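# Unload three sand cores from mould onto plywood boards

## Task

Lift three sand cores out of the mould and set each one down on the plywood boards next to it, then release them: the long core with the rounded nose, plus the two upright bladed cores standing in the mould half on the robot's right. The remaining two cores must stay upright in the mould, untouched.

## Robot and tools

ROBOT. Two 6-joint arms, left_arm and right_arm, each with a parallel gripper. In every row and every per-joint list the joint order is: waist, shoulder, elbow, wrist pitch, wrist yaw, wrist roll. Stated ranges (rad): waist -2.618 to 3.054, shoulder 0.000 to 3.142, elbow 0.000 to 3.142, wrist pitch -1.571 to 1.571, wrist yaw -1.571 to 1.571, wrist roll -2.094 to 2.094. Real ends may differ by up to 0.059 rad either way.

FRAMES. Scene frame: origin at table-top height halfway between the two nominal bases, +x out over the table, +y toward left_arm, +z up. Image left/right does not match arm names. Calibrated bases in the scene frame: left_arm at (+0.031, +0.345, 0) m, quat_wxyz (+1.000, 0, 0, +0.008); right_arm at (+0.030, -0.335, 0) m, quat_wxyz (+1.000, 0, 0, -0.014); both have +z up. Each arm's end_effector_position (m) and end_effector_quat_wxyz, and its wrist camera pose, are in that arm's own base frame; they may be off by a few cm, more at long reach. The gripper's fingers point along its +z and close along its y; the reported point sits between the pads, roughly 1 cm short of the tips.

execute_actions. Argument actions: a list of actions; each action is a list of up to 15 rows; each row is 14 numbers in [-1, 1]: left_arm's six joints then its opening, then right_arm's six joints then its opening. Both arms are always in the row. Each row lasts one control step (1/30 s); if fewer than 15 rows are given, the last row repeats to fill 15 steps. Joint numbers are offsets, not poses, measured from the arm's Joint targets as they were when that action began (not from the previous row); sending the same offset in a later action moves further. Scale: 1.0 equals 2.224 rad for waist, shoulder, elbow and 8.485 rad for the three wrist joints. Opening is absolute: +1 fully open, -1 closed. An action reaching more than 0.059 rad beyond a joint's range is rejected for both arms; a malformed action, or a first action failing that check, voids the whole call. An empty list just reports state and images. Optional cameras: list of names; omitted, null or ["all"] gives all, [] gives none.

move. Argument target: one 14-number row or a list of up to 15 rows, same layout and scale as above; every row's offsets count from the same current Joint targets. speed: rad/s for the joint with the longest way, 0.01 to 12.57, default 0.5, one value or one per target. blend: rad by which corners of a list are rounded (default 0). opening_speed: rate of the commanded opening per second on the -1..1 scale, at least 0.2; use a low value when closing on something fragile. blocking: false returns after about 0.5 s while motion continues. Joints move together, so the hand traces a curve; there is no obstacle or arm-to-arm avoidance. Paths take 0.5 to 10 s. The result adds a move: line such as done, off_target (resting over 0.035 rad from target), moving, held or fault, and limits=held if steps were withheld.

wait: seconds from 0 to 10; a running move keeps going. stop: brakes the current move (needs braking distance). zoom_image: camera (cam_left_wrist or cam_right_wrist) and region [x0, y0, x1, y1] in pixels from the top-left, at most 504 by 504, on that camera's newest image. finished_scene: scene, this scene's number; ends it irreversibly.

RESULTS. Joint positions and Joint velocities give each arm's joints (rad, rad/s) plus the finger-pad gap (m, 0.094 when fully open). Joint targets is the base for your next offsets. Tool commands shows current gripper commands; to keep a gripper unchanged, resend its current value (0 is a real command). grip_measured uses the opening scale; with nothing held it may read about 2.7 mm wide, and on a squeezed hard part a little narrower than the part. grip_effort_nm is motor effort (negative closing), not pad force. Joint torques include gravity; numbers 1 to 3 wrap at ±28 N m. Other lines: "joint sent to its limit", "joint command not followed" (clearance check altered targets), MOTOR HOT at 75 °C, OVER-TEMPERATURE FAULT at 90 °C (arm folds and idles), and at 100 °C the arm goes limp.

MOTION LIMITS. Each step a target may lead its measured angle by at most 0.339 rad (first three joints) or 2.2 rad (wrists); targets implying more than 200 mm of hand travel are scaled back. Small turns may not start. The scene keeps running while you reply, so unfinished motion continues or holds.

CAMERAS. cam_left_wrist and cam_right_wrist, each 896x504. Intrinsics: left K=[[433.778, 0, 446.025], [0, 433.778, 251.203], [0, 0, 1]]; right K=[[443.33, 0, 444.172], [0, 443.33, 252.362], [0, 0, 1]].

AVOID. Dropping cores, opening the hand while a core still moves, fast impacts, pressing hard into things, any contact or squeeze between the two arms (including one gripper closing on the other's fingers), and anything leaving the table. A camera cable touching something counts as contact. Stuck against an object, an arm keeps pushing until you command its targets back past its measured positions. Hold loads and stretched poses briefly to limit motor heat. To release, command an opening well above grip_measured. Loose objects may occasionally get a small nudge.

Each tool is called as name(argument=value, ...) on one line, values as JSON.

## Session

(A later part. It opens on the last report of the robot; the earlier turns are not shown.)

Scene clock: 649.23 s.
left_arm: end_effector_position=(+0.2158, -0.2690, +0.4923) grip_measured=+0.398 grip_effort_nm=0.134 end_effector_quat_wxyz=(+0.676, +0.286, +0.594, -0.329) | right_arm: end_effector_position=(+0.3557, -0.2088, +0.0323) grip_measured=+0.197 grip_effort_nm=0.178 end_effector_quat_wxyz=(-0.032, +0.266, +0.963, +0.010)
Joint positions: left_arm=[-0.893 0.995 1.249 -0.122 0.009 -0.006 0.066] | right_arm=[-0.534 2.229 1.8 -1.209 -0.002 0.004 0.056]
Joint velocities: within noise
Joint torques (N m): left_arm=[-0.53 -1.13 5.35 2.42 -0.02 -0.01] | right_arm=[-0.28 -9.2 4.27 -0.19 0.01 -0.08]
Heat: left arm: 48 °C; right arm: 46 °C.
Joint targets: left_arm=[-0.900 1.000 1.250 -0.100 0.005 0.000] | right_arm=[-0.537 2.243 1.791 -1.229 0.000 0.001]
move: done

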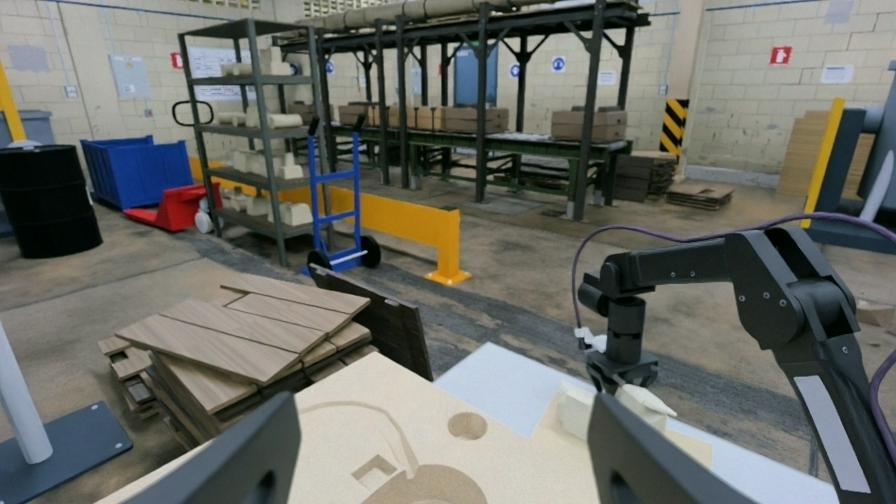

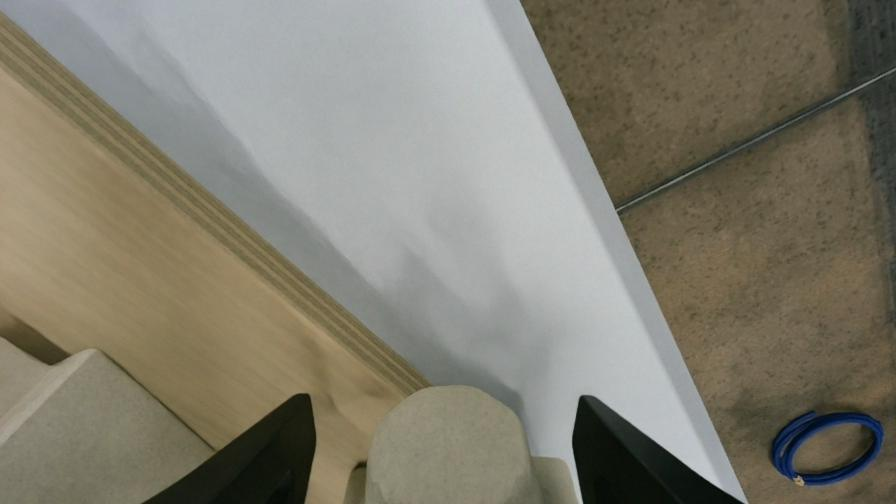

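move(target=[0,0,0,0,0,0,0.4,0,-0.040,0.132,-0.0272,0,0,0.3], speed=0.25)

move(target=[0,0,0,0,0,0,0.4,0,-0.4,0,0.01,0,0,0.3], speed=0.7)

zoom_image(camera="cam_left_wrist", region=[480, 340, 760, 500])

Scene clock: 654.90 s.
left_arm: end_effector_position=(+0.2158, -0.2690, +0.4923) grip_measured=+0.398 grip_effort_nm=0.139 end_effector_quat_wxyz=(+0.676, +0.286, +0.594, -0.329) | right_arm: end_effector_position=(+0.3649, -0.2143, +0.1134) grip_measured=+0.297 grip_effort_nm=0.183 end_effector_quat_wxyz=(+0.000, +0.266, +0.964, +0.001)
Joint positions: left_arm=[-0.893 0.995 1.249 -0.122 0.009 -0.006 0.066] | right_arm=[-0.534 2.189 2.061 -1.444 -0.002 0.004 0.061]
Joint velocities: within noise
Joint torques (N m): left_arm=[-0.51 -1.07 5.29 2.42 -0.02 0] | right_arm=[-0.28 -12.98 6.97 -0.07 0.01 -0.08]
Heat: left arm: 48 °C; right arm: 47 °C.
Joint targets: left_arm=[-0.900 1.000 1.250 -0.100 0.005 0.000] | right_arm=[-0.537 2.154 2.084 -1.460 0.000 0.001]
move: done

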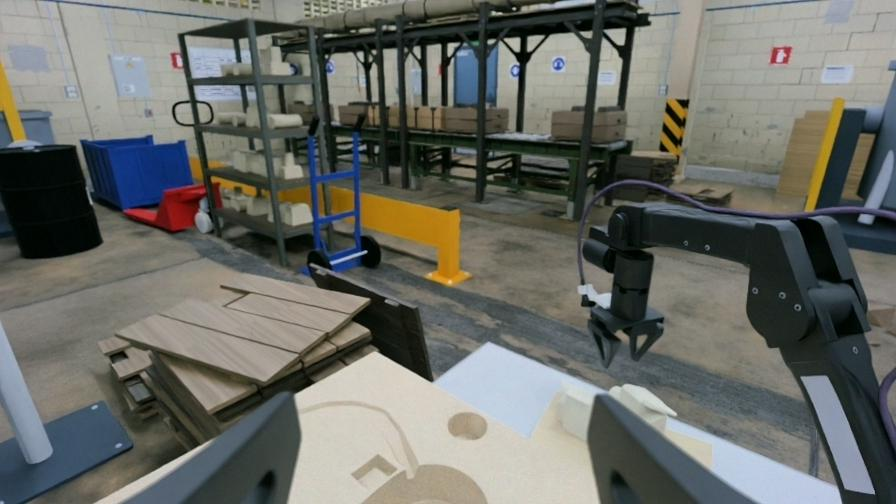

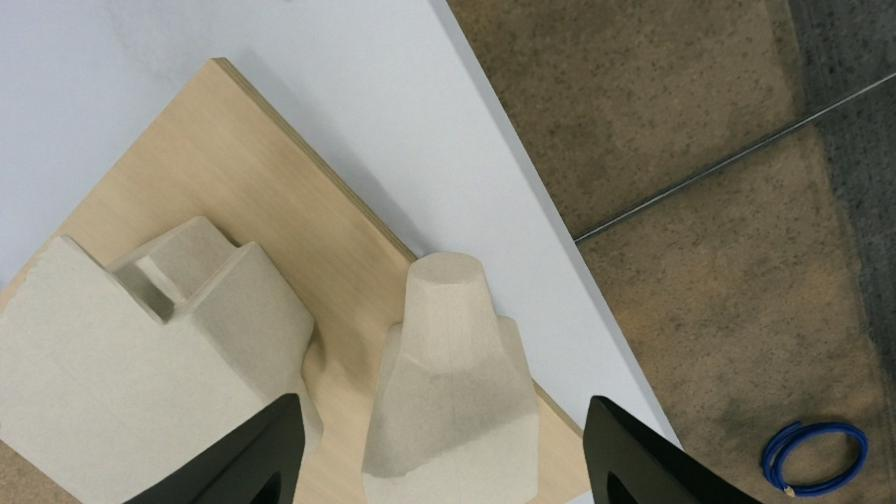

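Scene clock: 656.90 s.
left_arm: end_effector_position=(+0.2158, -0.2690, +0.4923) grip_measured=+0.398 grip_effort_nm=0.139 end_effector_quat_wxyz=(+0.676, +0.286, +0.594, -0.329) | right_arm: end_effector_position=(+0.2362, -0.1381, +0.4534) grip_measured=+0.297 grip_effort_nm=0.178 end_effector_quat_wxyz=(+0.459, +0.233, +0.848, -0.124)
Joint positions: left_arm=[-0.893 0.995 1.249 -0.122 0.009 -0.006 0.066] | right_arm=[-0.534 1.266 2.078 -1.392 -0.002 0.004 0.061]
Joint velocities: within noise
Joint torques (N m): left_arm=[-0.53 -1.17 5.27 2.41 -0.02 0.04] | right_arm=[-0.27 -1.57 4.04 1.56 0.01 -0.07]
Heat: left arm: 48 °C; right arm: 47 °C.
Joint targets: left_arm=[-0.900 1.000 1.250 -0.100 0.005 0.000] | right_arm=[-0.537 1.264 2.084 -1.375 0.000 0.001]
move: done

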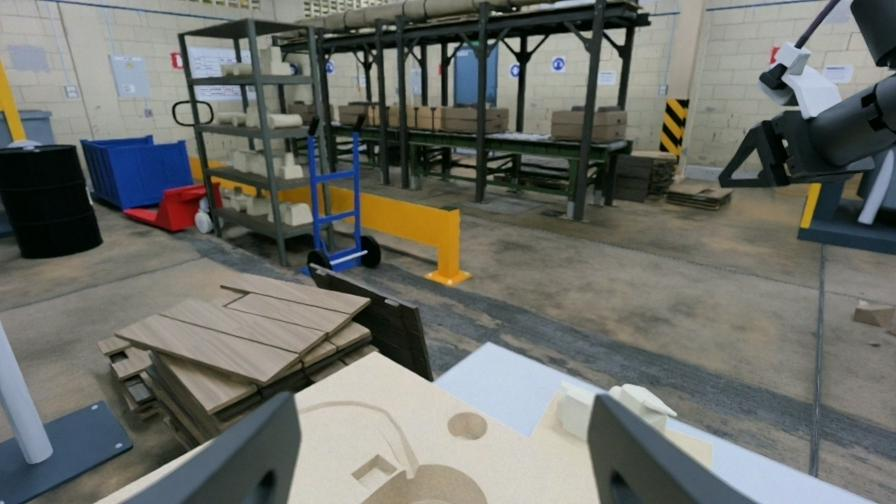

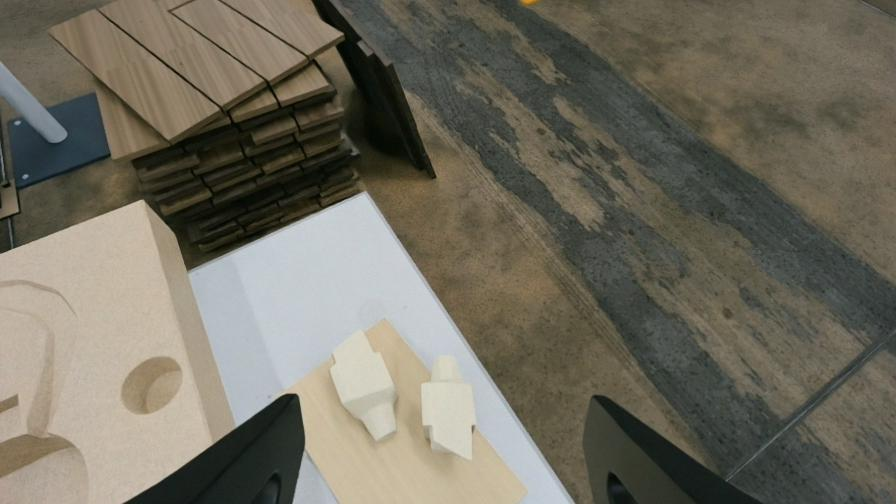

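Scaled by 1.800.

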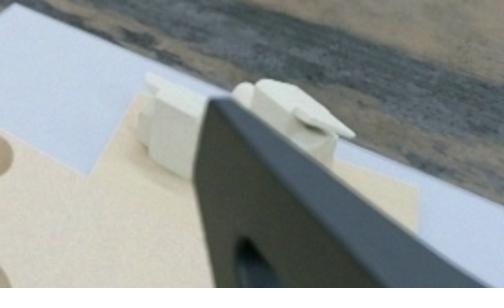

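finished_scene(scene=1)

The scene is finished: the task was done.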